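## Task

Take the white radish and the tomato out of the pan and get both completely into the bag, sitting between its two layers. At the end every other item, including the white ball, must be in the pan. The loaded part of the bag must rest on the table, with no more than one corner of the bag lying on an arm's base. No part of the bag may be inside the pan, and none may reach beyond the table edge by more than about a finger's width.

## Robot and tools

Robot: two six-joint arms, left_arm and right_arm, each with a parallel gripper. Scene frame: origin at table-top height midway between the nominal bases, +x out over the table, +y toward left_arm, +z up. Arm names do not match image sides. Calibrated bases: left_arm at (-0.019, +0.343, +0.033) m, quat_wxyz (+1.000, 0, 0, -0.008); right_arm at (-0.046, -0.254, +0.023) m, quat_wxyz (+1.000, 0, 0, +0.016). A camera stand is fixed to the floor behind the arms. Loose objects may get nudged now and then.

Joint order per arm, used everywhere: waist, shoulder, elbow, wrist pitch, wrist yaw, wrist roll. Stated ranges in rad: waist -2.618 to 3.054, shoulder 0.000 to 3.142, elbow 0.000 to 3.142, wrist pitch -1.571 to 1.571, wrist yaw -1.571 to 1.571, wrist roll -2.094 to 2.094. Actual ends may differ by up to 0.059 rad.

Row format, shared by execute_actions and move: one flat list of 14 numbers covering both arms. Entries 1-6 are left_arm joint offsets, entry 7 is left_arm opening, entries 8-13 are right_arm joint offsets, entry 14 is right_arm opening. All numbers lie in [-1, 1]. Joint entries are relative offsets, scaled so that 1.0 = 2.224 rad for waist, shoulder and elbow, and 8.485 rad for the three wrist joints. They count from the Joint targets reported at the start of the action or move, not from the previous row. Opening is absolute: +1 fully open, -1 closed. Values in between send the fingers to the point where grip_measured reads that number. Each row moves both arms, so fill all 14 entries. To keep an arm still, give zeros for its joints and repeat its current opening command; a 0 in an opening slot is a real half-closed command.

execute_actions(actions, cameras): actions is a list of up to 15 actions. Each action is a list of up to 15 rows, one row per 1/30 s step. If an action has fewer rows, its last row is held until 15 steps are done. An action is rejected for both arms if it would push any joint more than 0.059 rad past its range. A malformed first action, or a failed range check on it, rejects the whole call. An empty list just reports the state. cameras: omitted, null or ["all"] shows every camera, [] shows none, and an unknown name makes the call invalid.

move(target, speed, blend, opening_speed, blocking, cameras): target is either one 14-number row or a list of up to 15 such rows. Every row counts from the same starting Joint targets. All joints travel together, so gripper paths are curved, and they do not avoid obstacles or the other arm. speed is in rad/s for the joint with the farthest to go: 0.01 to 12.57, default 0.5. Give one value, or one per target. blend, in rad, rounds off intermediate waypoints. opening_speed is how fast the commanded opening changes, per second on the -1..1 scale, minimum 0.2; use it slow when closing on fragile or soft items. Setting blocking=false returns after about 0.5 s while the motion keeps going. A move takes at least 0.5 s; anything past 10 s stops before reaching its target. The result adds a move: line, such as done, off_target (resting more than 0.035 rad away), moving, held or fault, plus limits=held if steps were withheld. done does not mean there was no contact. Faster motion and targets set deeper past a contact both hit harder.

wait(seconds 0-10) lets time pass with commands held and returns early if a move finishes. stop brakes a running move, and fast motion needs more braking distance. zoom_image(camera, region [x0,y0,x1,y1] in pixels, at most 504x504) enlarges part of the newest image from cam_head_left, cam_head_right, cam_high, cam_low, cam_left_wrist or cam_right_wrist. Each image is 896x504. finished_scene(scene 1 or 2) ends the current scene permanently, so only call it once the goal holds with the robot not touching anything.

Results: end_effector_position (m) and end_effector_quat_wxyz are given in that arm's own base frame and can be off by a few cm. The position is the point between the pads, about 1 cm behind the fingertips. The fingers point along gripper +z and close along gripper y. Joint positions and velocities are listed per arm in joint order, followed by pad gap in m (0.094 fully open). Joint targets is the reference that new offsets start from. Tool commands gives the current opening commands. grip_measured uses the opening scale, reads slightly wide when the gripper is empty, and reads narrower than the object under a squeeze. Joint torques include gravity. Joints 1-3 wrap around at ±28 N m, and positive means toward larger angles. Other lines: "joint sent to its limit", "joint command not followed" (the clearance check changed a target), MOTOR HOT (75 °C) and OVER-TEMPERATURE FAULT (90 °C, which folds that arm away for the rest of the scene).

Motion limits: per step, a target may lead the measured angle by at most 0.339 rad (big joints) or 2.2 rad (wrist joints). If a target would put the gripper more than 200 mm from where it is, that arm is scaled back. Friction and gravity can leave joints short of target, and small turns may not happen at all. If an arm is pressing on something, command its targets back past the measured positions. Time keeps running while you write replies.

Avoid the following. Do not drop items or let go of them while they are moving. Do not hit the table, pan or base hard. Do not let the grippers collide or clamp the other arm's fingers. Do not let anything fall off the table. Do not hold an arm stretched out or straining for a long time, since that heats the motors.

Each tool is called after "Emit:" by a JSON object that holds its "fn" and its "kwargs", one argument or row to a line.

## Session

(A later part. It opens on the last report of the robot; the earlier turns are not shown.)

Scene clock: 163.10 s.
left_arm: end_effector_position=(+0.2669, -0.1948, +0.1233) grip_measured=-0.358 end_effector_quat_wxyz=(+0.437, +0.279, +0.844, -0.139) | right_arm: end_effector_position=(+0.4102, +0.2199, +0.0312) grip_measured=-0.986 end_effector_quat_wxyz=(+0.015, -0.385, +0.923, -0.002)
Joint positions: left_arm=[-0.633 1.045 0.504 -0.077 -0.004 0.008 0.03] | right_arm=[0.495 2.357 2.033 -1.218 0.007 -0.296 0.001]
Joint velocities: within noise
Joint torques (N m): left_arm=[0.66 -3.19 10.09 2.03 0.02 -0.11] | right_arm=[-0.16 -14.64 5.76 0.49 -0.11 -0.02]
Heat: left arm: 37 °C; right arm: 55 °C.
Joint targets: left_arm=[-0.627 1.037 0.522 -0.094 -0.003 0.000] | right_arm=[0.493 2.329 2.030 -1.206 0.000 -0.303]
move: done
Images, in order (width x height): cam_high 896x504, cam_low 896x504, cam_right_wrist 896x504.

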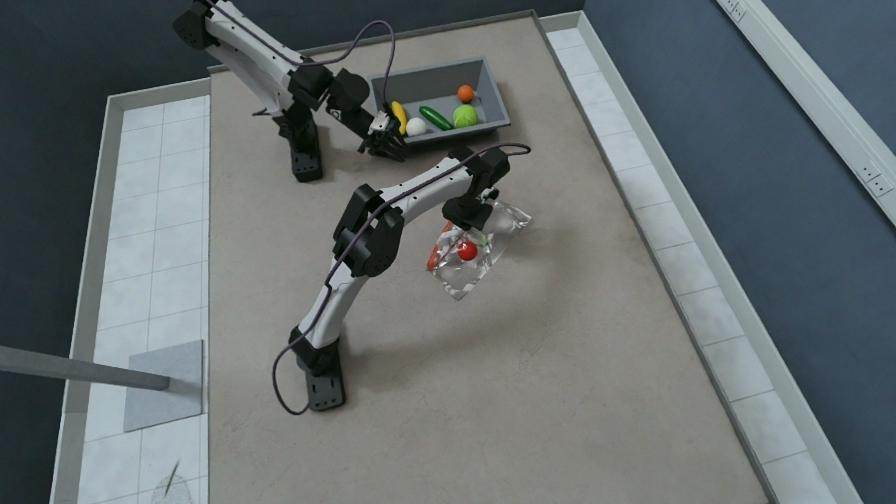

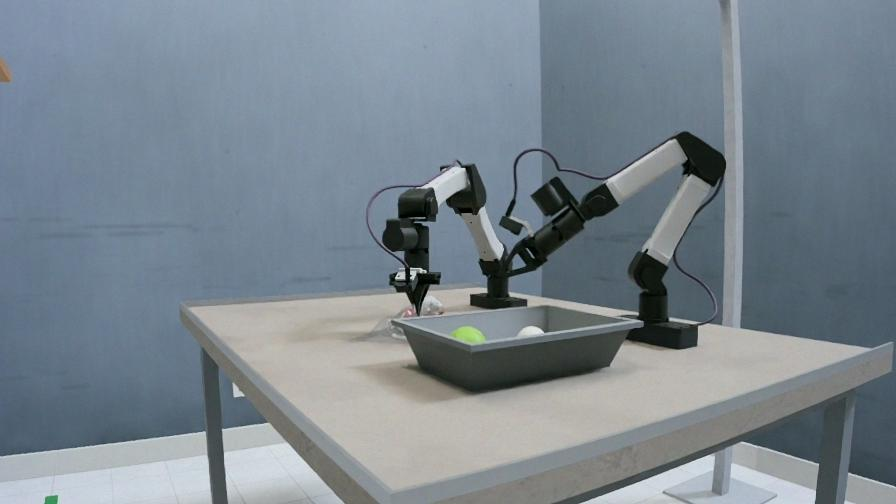

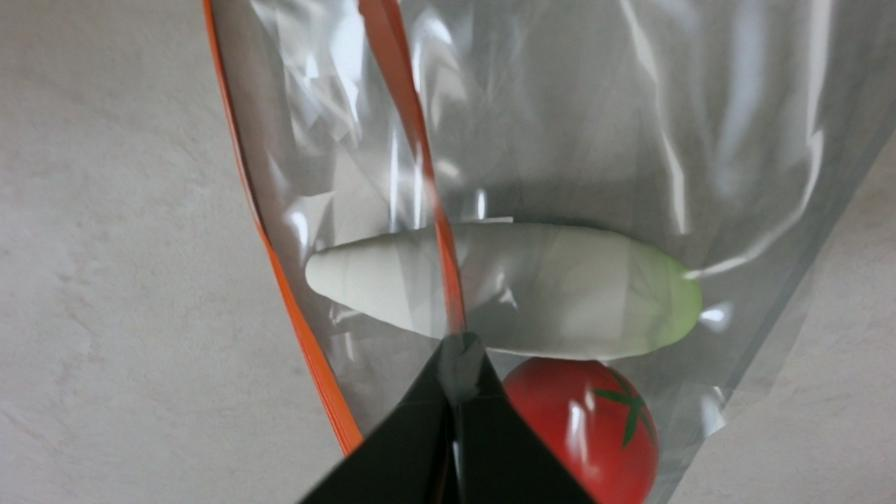

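Emit:
{"fn": "move", "kwargs": {
  "target": [0,0,0,0,0,0,-0.36,0.0463,-0.0256,-0.0436,0.0047,0,0.0121,-1],
  "speed": 0.1,
  "cameras": ["cam_right_wrist","cam_high"]
}}

Scene clock: 165.47 s.
left_arm: end_effector_position=(+0.2668, -0.1947, +0.1231) grip_measured=-0.358 end_effector_quat_wxyz=(+0.436, +0.279, +0.844, -0.139) | right_arm: end_effector_position=(+0.3741, +0.2510, +0.0161) grip_measured=-0.986 end_effector_quat_wxyz=(-0.002, -0.390, +0.921, -0.004)
Joint positions: left_arm=[-0.633 1.045 0.504 -0.078 -0.004 0.008 0.03] | right_arm=[0.594 2.336 1.937 -1.177 0.007 -0.208 0.001]
Joint velocities: within noise
Joint torques (N m): left_arm=[0.64 -3.18 10.13 2.02 0.03 -0.13] | right_arm=[0.08 -17.58 5.59 0.37 -0.1 0.12]
Heat: left arm: 37 °C; right arm: 55 °C.
Joint targets: left_arm=[-0.627 1.037 0.522 -0.094 -0.003 0.000] | right_arm=[0.596 2.272 1.933 -1.166 0.000 -0.200]
move: off_target (right_arm); right_arm: the shoulder is farthest, 0.063 rad from its target
Images, in order (width x height): cam_high 896x504, cam_right_wrist 896x504.

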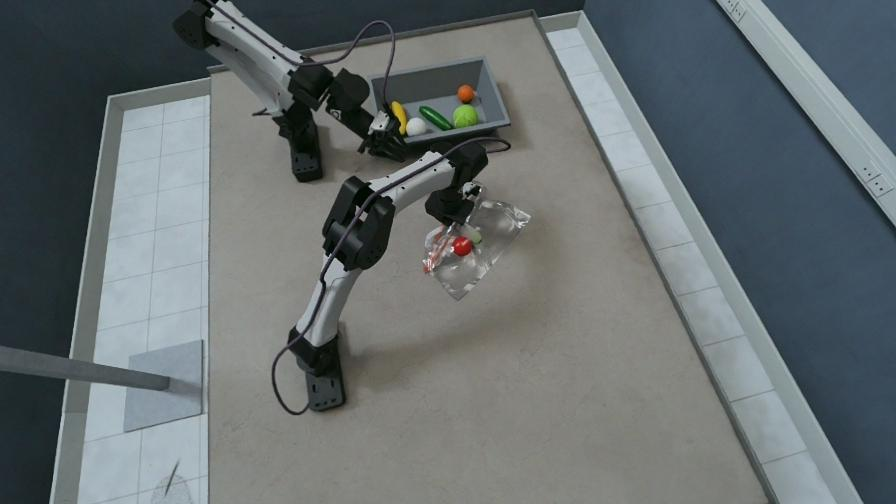

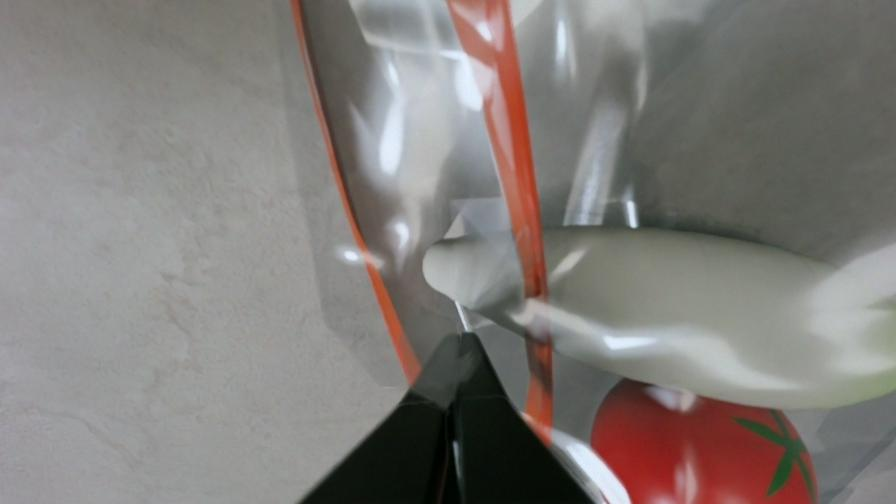

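Emit:
{"fn": "move", "kwargs": {
  "target": [-0.03,0,0,0,0,0,-0.8,-0.0340,0.0081,0.1542,-0.0335,0,-0.0089,-1],
  "speed": 0.25,
  "cameras": ["cam_right_wrist","cam_left_wrist","cam_high"]
}}

Scene clock: 169.30 s.
left_arm: end_effector_position=(+0.2558, -0.2089, +0.1231) grip_measured=-0.798 end_effector_quat_wxyz=(+0.432, +0.302, +0.836, -0.151) | right_arm: end_effector_position=(+0.4004, +0.2307, +0.0952) grip_measured=-0.986 end_effector_quat_wxyz=(+0.021, -0.386, +0.922, -0.001)
Joint positions: left_arm=[-0.687 1.045 0.504 -0.078 -0.004 0.008 0.009] | right_arm=[0.525 2.336 2.251 -1.445 0.007 -0.268 0.001]
Joint velocities: within noise
Joint torques (N m): left_arm=[-0.31 -3.22 10.11 2.02 0.03 -0.12] | right_arm=[-0.36 -16.05 8.43 0.32 -0.11 -0.04]
Heat: left arm: 36 °C; right arm: 56 °C.
Joint targets: left_arm=[-0.694 1.037 0.522 -0.094 -0.003 0.000] | right_arm=[0.520 2.290 2.276 -1.450 0.000 -0.275]
move: off_target (right_arm); right_arm: the shoulder is farthest, 0.046 rad from its target
Images, in order (width x height): cam_high 896x504, cam_left_wrist 896x504, cam_right_wrist 896x504.

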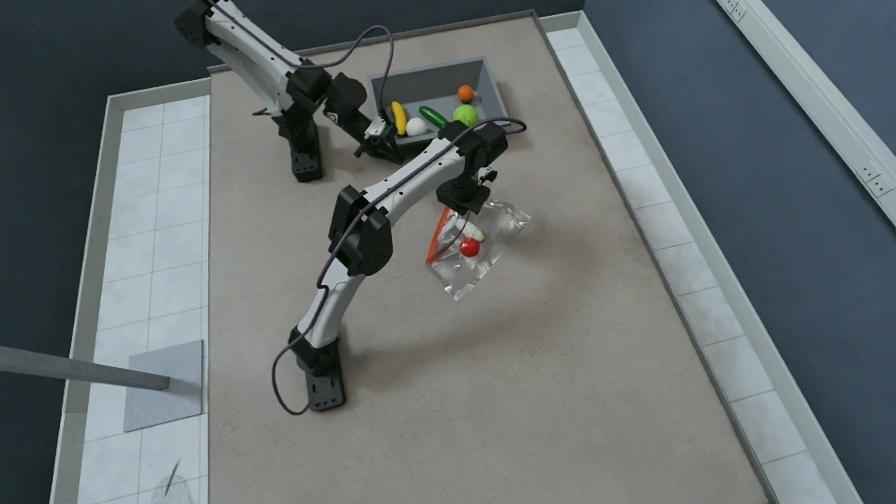

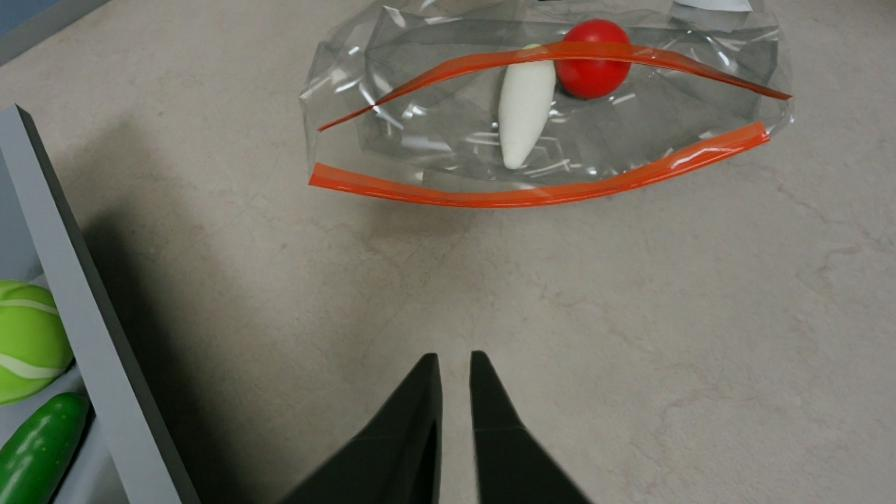

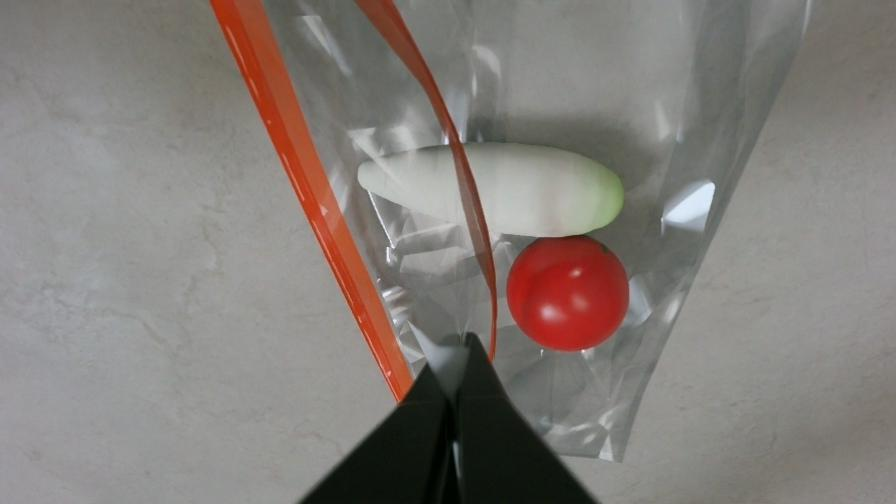

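Emit:
{"fn": "move", "kwargs": {
  "target": [
    [-0.0701,0.2149,-0.1281,0.0897,0,0,-1,0,0,0,0,0,0,-1],
    [-0.0701,0.5217,-0.0117,0.1807,0,0,-1,0,0,0,0,0,0,-1],
    [-0.0701,0.5551,0.0752,0.1667,0,0,-1,0,0,0,0,0,0,-1],
    [-0.0701,0.5986,0.0846,0.1756,0,0,-1,0,0,0,0,0,0,-1]
  ],
  "speed": [1.0,0.6,0.3,0.2],
  "blend": [0.1,0.03,0.02,0],
  "cameras": ["cam_right_wrist","cam_left_wrist"]
}}

Scene clock: 174.30 s.
left_arm: end_effector_position=(+0.3240, -0.3630, -0.0074) grip_measured=-0.985 end_effector_quat_wxyz=(+0.563, +0.325, +0.719, -0.248) | right_arm: end_effector_position=(+0.4002, +0.2306, +0.0952) grip_measured=-0.986 end_effector_quat_wxyz=(+0.020, -0.386, +0.922, -0.001)
Joint positions: left_arm=[-0.844 2.346 0.7 1.4 -0.004 0.008 0.001] | right_arm=[0.525 2.336 2.251 -1.446 0.007 -0.269 0.001]
Joint velocities: within noise
Joint torques (N m): left_arm=[-0.27 -7.51 4.26 2.38 0.02 -0.12] | right_arm=[-0.47 -16.06 8.44 0.31 -0.11 -0.03]
Heat: left arm: 37 °C; right arm: 56 °C.
Joint targets: left_arm=[-0.850 2.369 0.710 1.396 -0.003 0.000] | right_arm=[0.520 2.290 2.276 -1.451 0.000 -0.275]
move: off_target (right_arm); right_arm: the shoulder is farthest, 0.046 rad from its target
Images, in order (width x height): cam_left_wrist 896x504, cam_right_wrist 896x504.

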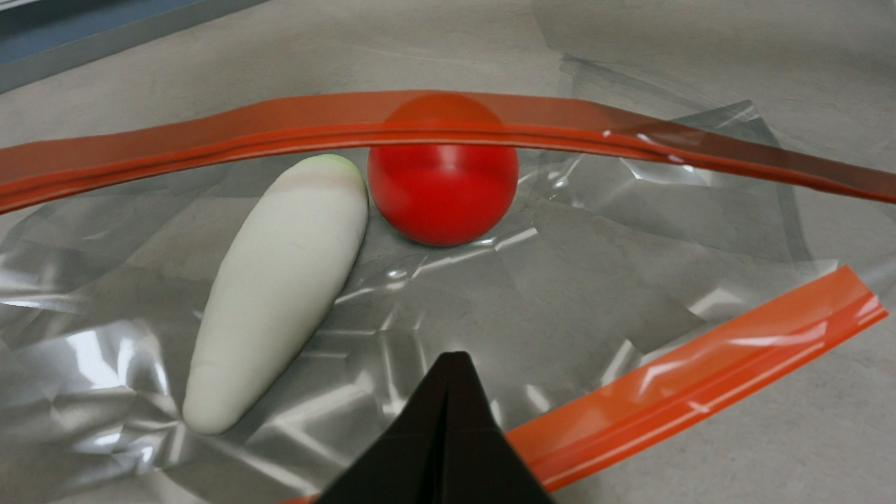

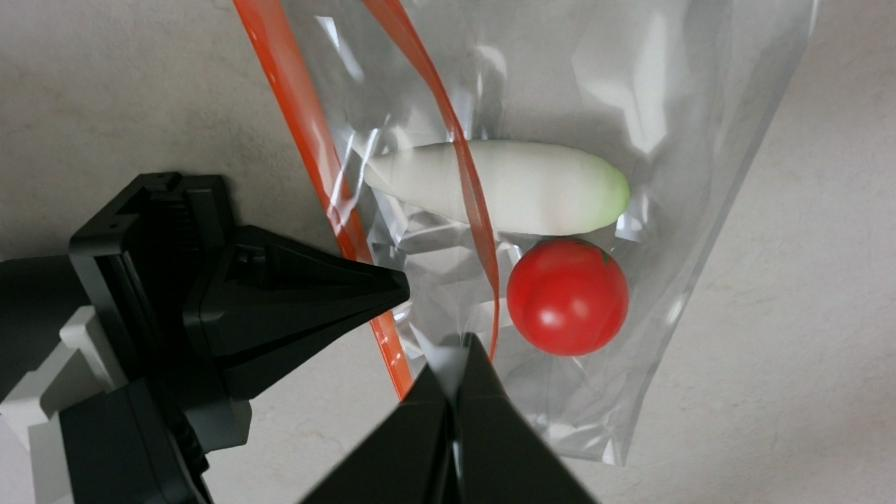

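Emit:
{"fn": "move", "kwargs": {
  "target": [
    [0.0765,0.0040,0.0246,-0.0053,0,0,-1,0,0,0,0,0,0,-1]
  ],
  "speed": 0.12,
  "cameras": ["cam_right_wrist","cam_left_wrist"]
}}

Scene clock: 176.33 s.
left_arm: end_effector_position=(+0.3878, -0.3151, -0.0045) grip_measured=-0.985 end_effector_quat_wxyz=(+0.585, +0.265, +0.739, -0.204) | right_arm: end_effector_position=(+0.4002, +0.2306, +0.0952) grip_measured=-0.986 end_effector_quat_wxyz=(+0.020, -0.387, +0.922, -0.001)
Joint positions: left_arm=[-0.684 2.356 0.752 1.369 -0.004 0.008 0.001] | right_arm=[0.525 2.336 2.251 -1.446 0.007 -0.269 0.001]
Joint velocities: within noise
Joint torques (N m): left_arm=[0.57 -7.94 4.77 2.22 0.02 -0.12] | right_arm=[-0.46 -16.05 8.42 0.31 -0.1 -0.02]
Heat: left arm: 37 °C; right arm: 56 °C.
Joint targets: left_arm=[-0.679 2.378 0.765 1.350 -0.003 0.000] | right_arm=[0.520 2.290 2.276 -1.451 0.000 -0.276]
move: off_target (right_arm); right_arm: the shoulder is farthest, 0.046 rad from its target
Images, in order (width x height): cam_left_wrist 896x504, cam_right_wrist 896x504.

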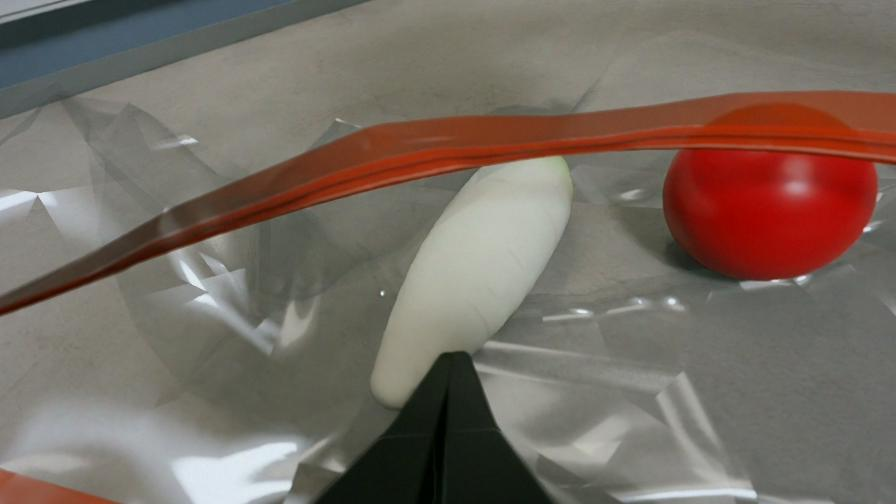

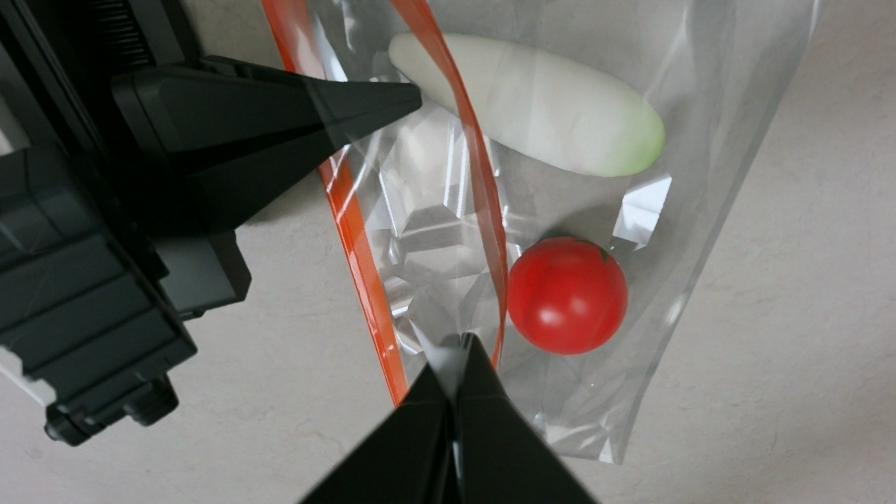

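Emit:
{"fn": "move", "kwargs": {
  "target": [
    [0.045,0.0078,0.0334,-0.0066,0,0,-1,0,0,0,0,0,0,-1]
  ],
  "speed": 0.1,
  "cameras": ["cam_right_wrist","cam_left_wrist"]
}}

Scene clock: 178.20 s.
left_arm: end_effector_position=(+0.4309, -0.2859, -0.0034) grip_measured=-0.985 end_effector_quat_wxyz=(+0.595, +0.229, +0.750, -0.176) | right_arm: end_effector_position=(+0.4002, +0.2306, +0.0952) grip_measured=-0.986 end_effector_quat_wxyz=(+0.020, -0.387, +0.922, -0.001)
Joint positions: left_arm=[-0.587 2.373 0.827 1.314 -0.004 0.008 0.001] | right_arm=[0.525 2.336 2.251 -1.446 0.007 -0.269 0.001]
Joint velocities: within noise
Joint torques (N m): left_arm=[0.83 -8.28 5.11 2.23 0.03 -0.12] | right_arm=[-0.47 -16.05 8.42 0.31 -0.1 -0.02]
Heat: left arm: 37 °C; right arm: 57 °C.
Joint targets: left_arm=[-0.579 2.395 0.839 1.295 -0.003 0.000] | right_arm=[0.520 2.290 2.276 -1.451 0.000 -0.276]
move: off_target (right_arm); right_arm: the shoulder is farthest, 0.046 rad from its target
Images, in order (width x height): cam_left_wrist 896x504, cam_right_wrist 896x504.

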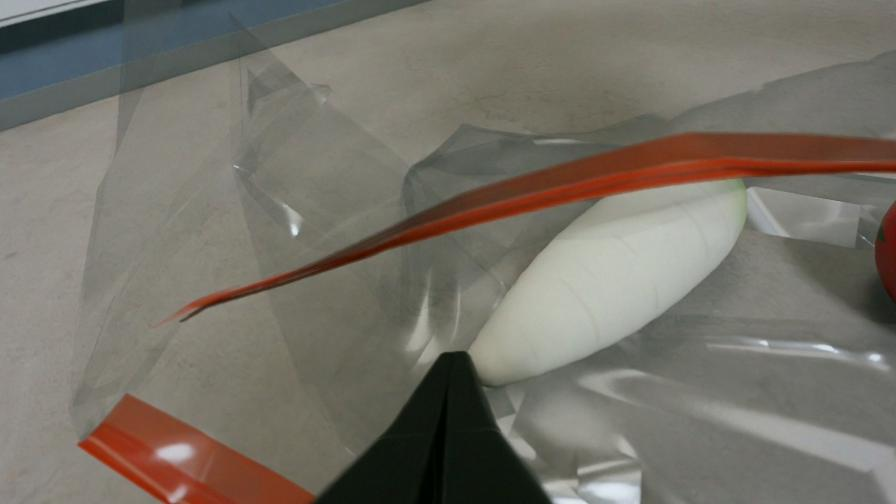

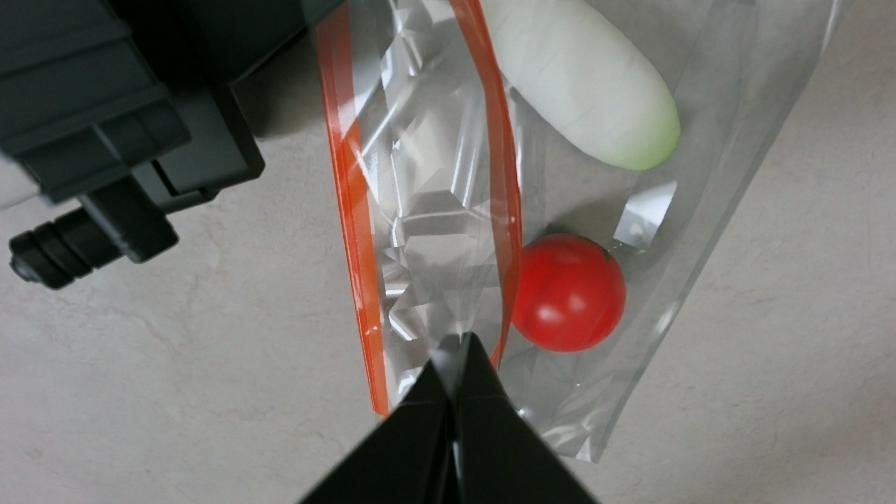

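Emit:
{"fn": "move", "kwargs": {
  "target": [
    [0,-0.0555,-0.0673,0.003,0,0,-1,0,0,0,0,0,0,-1],
    [0,-0.0889,-0.1542,0.0170,0,0,-1,0,0,0,0,0,0,-1],
    [0,-0.3957,-0.2707,-0.0740,0,0,-1,0,0,0,0,0,0,-1],
    [0,-0.6102,-0.1425,-0.1637,0,0,-1,0.0445,-0.009,-0.1935,0.0436,0,0.0117,-1]
  ],
  "speed": [0.25,0.3,0.7,0.7],
  "blend": [0.02,0.05,0.05,0],
  "cameras": ["cam_right_wrist","cam_left_wrist","cam_high"]
}}

Scene clock: 183.13 s.
left_arm: end_effector_position=(+0.2755, -0.1825, +0.1231) grip_measured=-0.985 end_effector_quat_wxyz=(+0.440, +0.259, +0.850, -0.129) | right_arm: end_effector_position=(+0.3651, +0.2564, -0.0033) grip_measured=-0.986 end_effector_quat_wxyz=(+0.000, -0.389, +0.921, -0.004)
Joint positions: left_arm=[-0.587 1.045 0.504 -0.077 -0.004 0.007 0.001] | right_arm=[0.615 2.33 1.849 -1.092 0.007 -0.183 0.001]
Joint velocities: within noise
Joint torques (N m): left_arm=[0.81 -3.21 10.15 2.01 0.02 -0.11] | right_arm=[0.54 -17.17 5.56 0.35 -0.1 0.13]
Heat: left arm: 37 °C; right arm: 57 °C.
Joint targets: left_arm=[-0.579 1.038 0.522 -0.094 -0.003 0.000] | right_arm=[0.619 2.270 1.846 -1.081 0.000 -0.176]
move: off_target (right_arm); right_arm: the shoulder is farthest, 0.060 rad from its target
Images, in order (width x height): cam_high 896x504, cam_left_wrist 896x504, cam_right_wrist 896x504.

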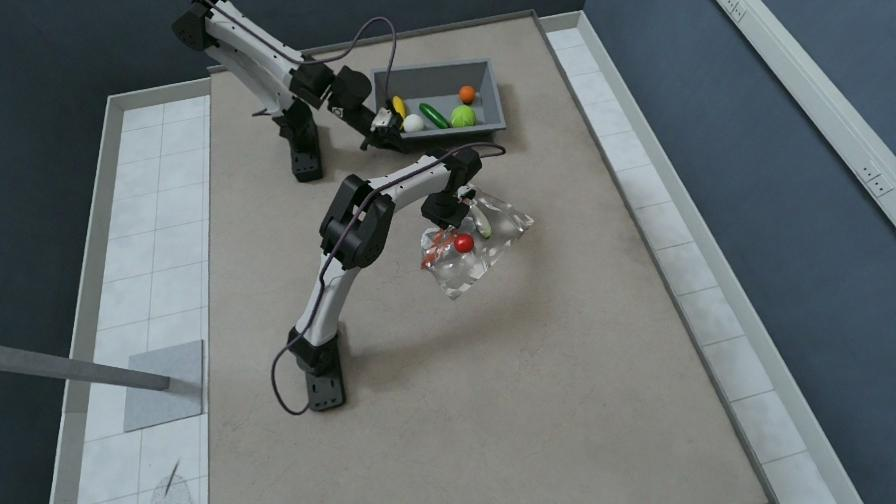

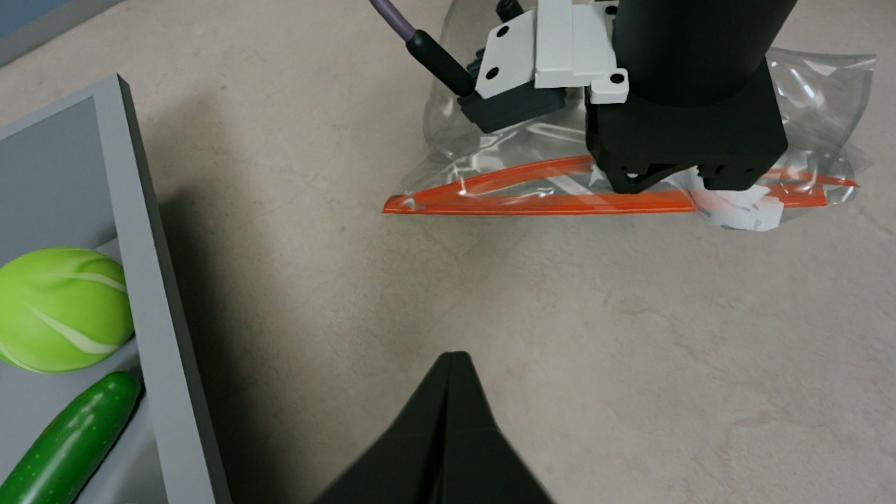

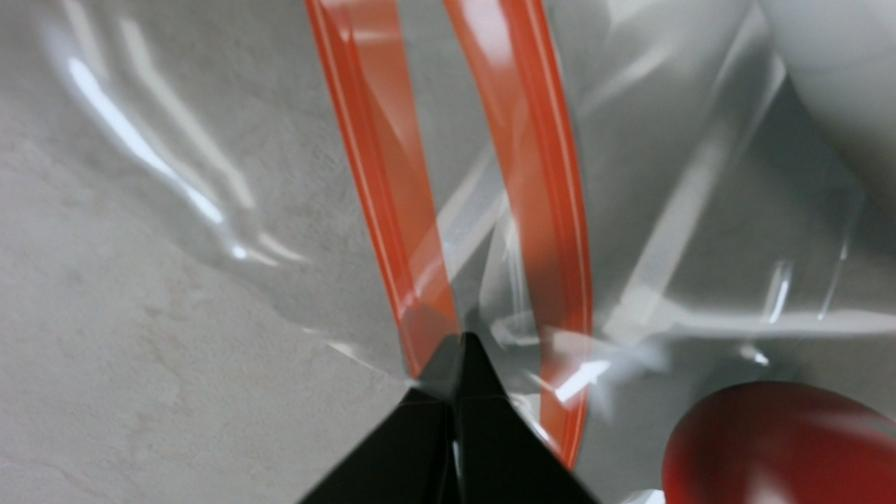

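Emit:
{"fn": "move", "kwargs": {
  "target": [
    [0,0,0,0,0,0,-1,0,0.015,0,0,0,0,-0.3]
  ],
  "speed": 0.2,
  "opening_speed": 0.5,
  "cameras": ["cam_right_wrist","cam_left_wrist"]
}}

Scene clock: 185.13 s.
left_arm: end_effector_position=(+0.2753, -0.1824, +0.1228) grip_measured=-0.985 end_effector_quat_wxyz=(+0.439, +0.260, +0.850, -0.129) | right_arm: end_effector_position=(+0.3652, +0.2565, -0.0033) grip_measured=-0.301 end_effector_quat_wxyz=(+0.000, -0.388, +0.921, -0.004)
Joint positions: left_arm=[-0.587 1.045 0.504 -0.078 -0.004 0.007 0.001] | right_arm=[0.615 2.33 1.849 -1.091 0.007 -0.183 0.033]
Joint velocities: within noise
Joint torques (N m): left_arm=[0.81 -3.22 10.14 2.01 0.02 -0.11] | right_arm=[0.46 -14.23 5.57 0.38 -0.11 0.12]
Heat: left arm: 37 °C; right arm: 58 °C.
Joint targets: left_arm=[-0.579 1.038 0.522 -0.095 -0.003 0.000] | right_arm=[0.619 2.303 1.846 -1.081 0.000 -0.176]
move: done
Images, in order (width x height): cam_left_wrist 896x504, cam_right_wrist 896x504.

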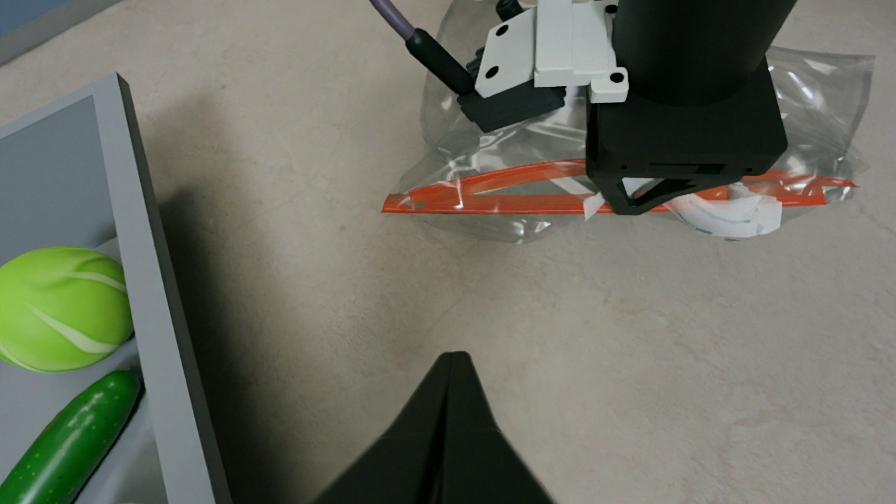

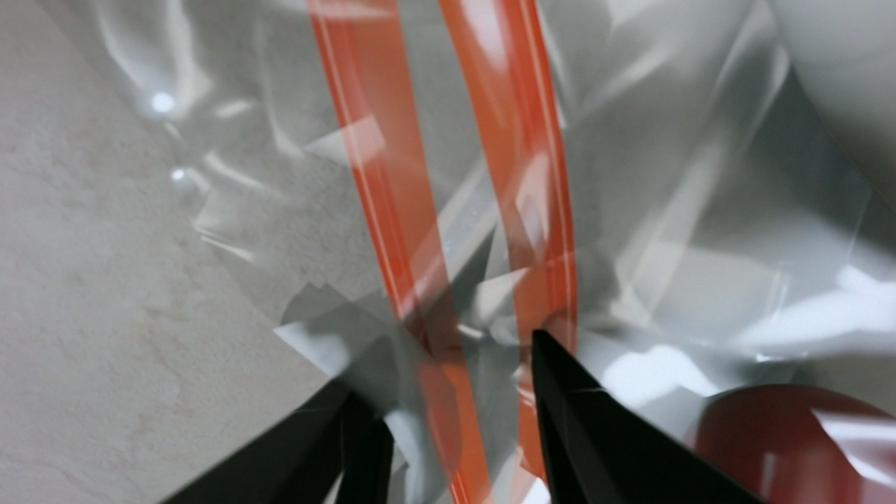

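Emit:
{"fn": "move", "kwargs": {
  "target": [
    [0,0,0,0,0,0,-1,0,0,0.2023,-0.0533,0,0,-0.3]
  ],
  "speed": 0.25,
  "cameras": ["cam_right_wrist","cam_left_wrist","cam_high"]
}}

Scene clock: 188.13 s.
left_arm: end_effector_position=(+0.2753, -0.1824, +0.1228) grip_measured=-0.985 end_effector_quat_wxyz=(+0.439, +0.260, +0.850, -0.129) | right_arm: end_effector_position=(+0.3651, +0.2564, +0.1023) grip_measured=-0.301 end_effector_quat_wxyz=(-0.007, -0.388, +0.921, -0.005)
Joint positions: left_arm=[-0.587 1.045 0.504 -0.078 -0.004 0.007 0.001] | right_arm=[0.615 2.33 2.271 -1.526 0.007 -0.183 0.033]
Joint velocities: within noise
Joint torques (N m): left_arm=[0.83 -3.18 10.15 2.01 0.03 -0.11] | right_arm=[0.47 -14.26 8.25 0.18 -0.1 0.12]
Heat: left arm: 37 °C; right arm: 58 °C.
Joint targets: left_arm=[-0.579 1.038 0.522 -0.094 -0.003 0.000] | right_arm=[0.619 2.303 2.296 -1.533 0.000 -0.176]
move: done
Images, in order (width x height): cam_high 896x504, cam_left_wrist 896x504, cam_right_wrist 896x504.

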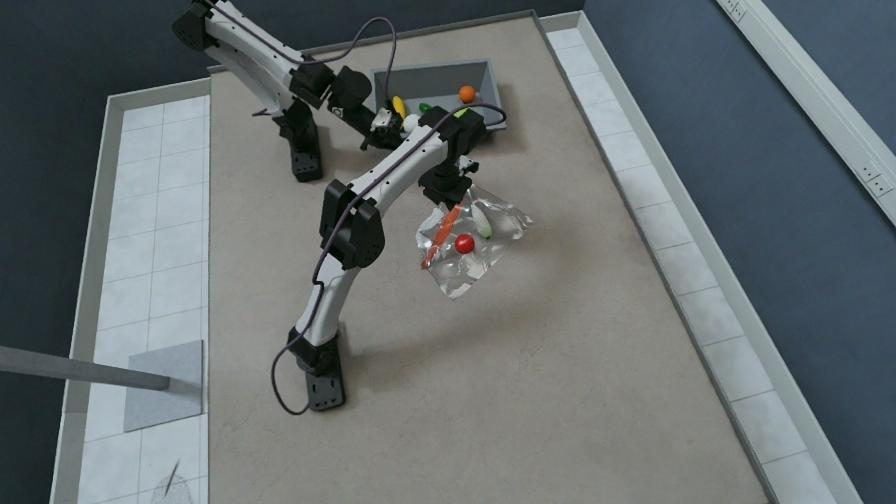

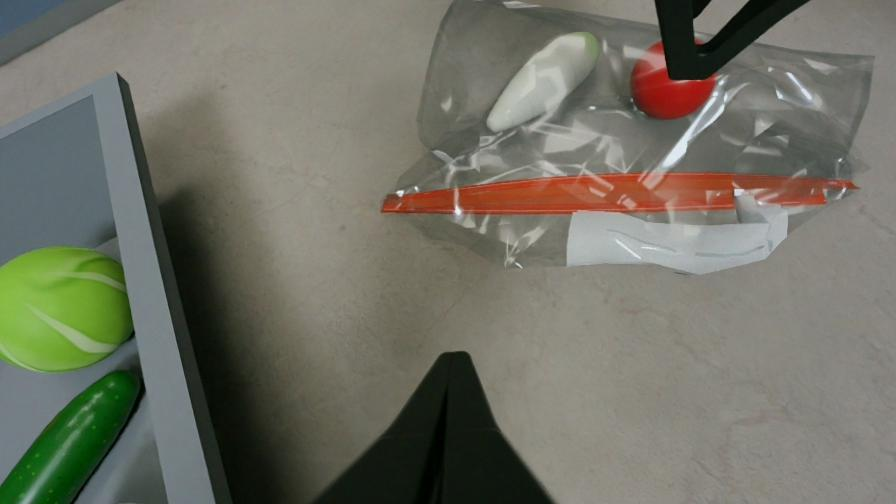

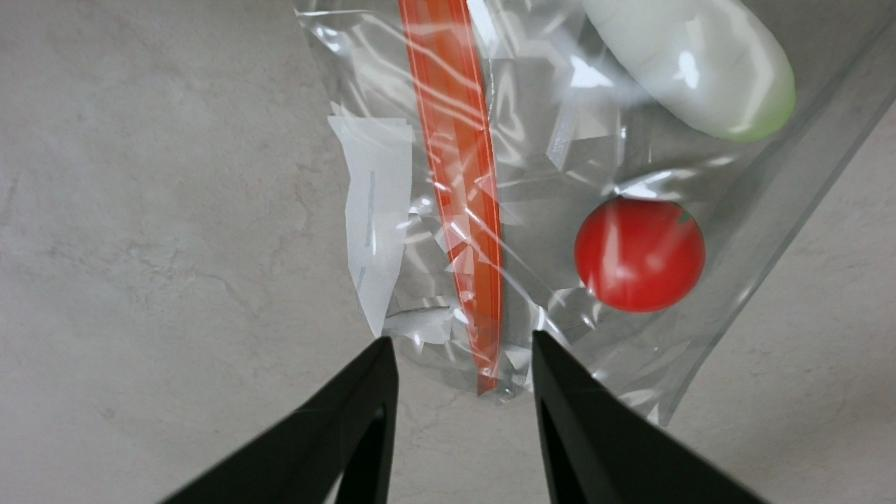

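Emit:
{"fn": "finished_scene", "kwargs": {
  "scene": 1
}}

The scene is finished: the task was done.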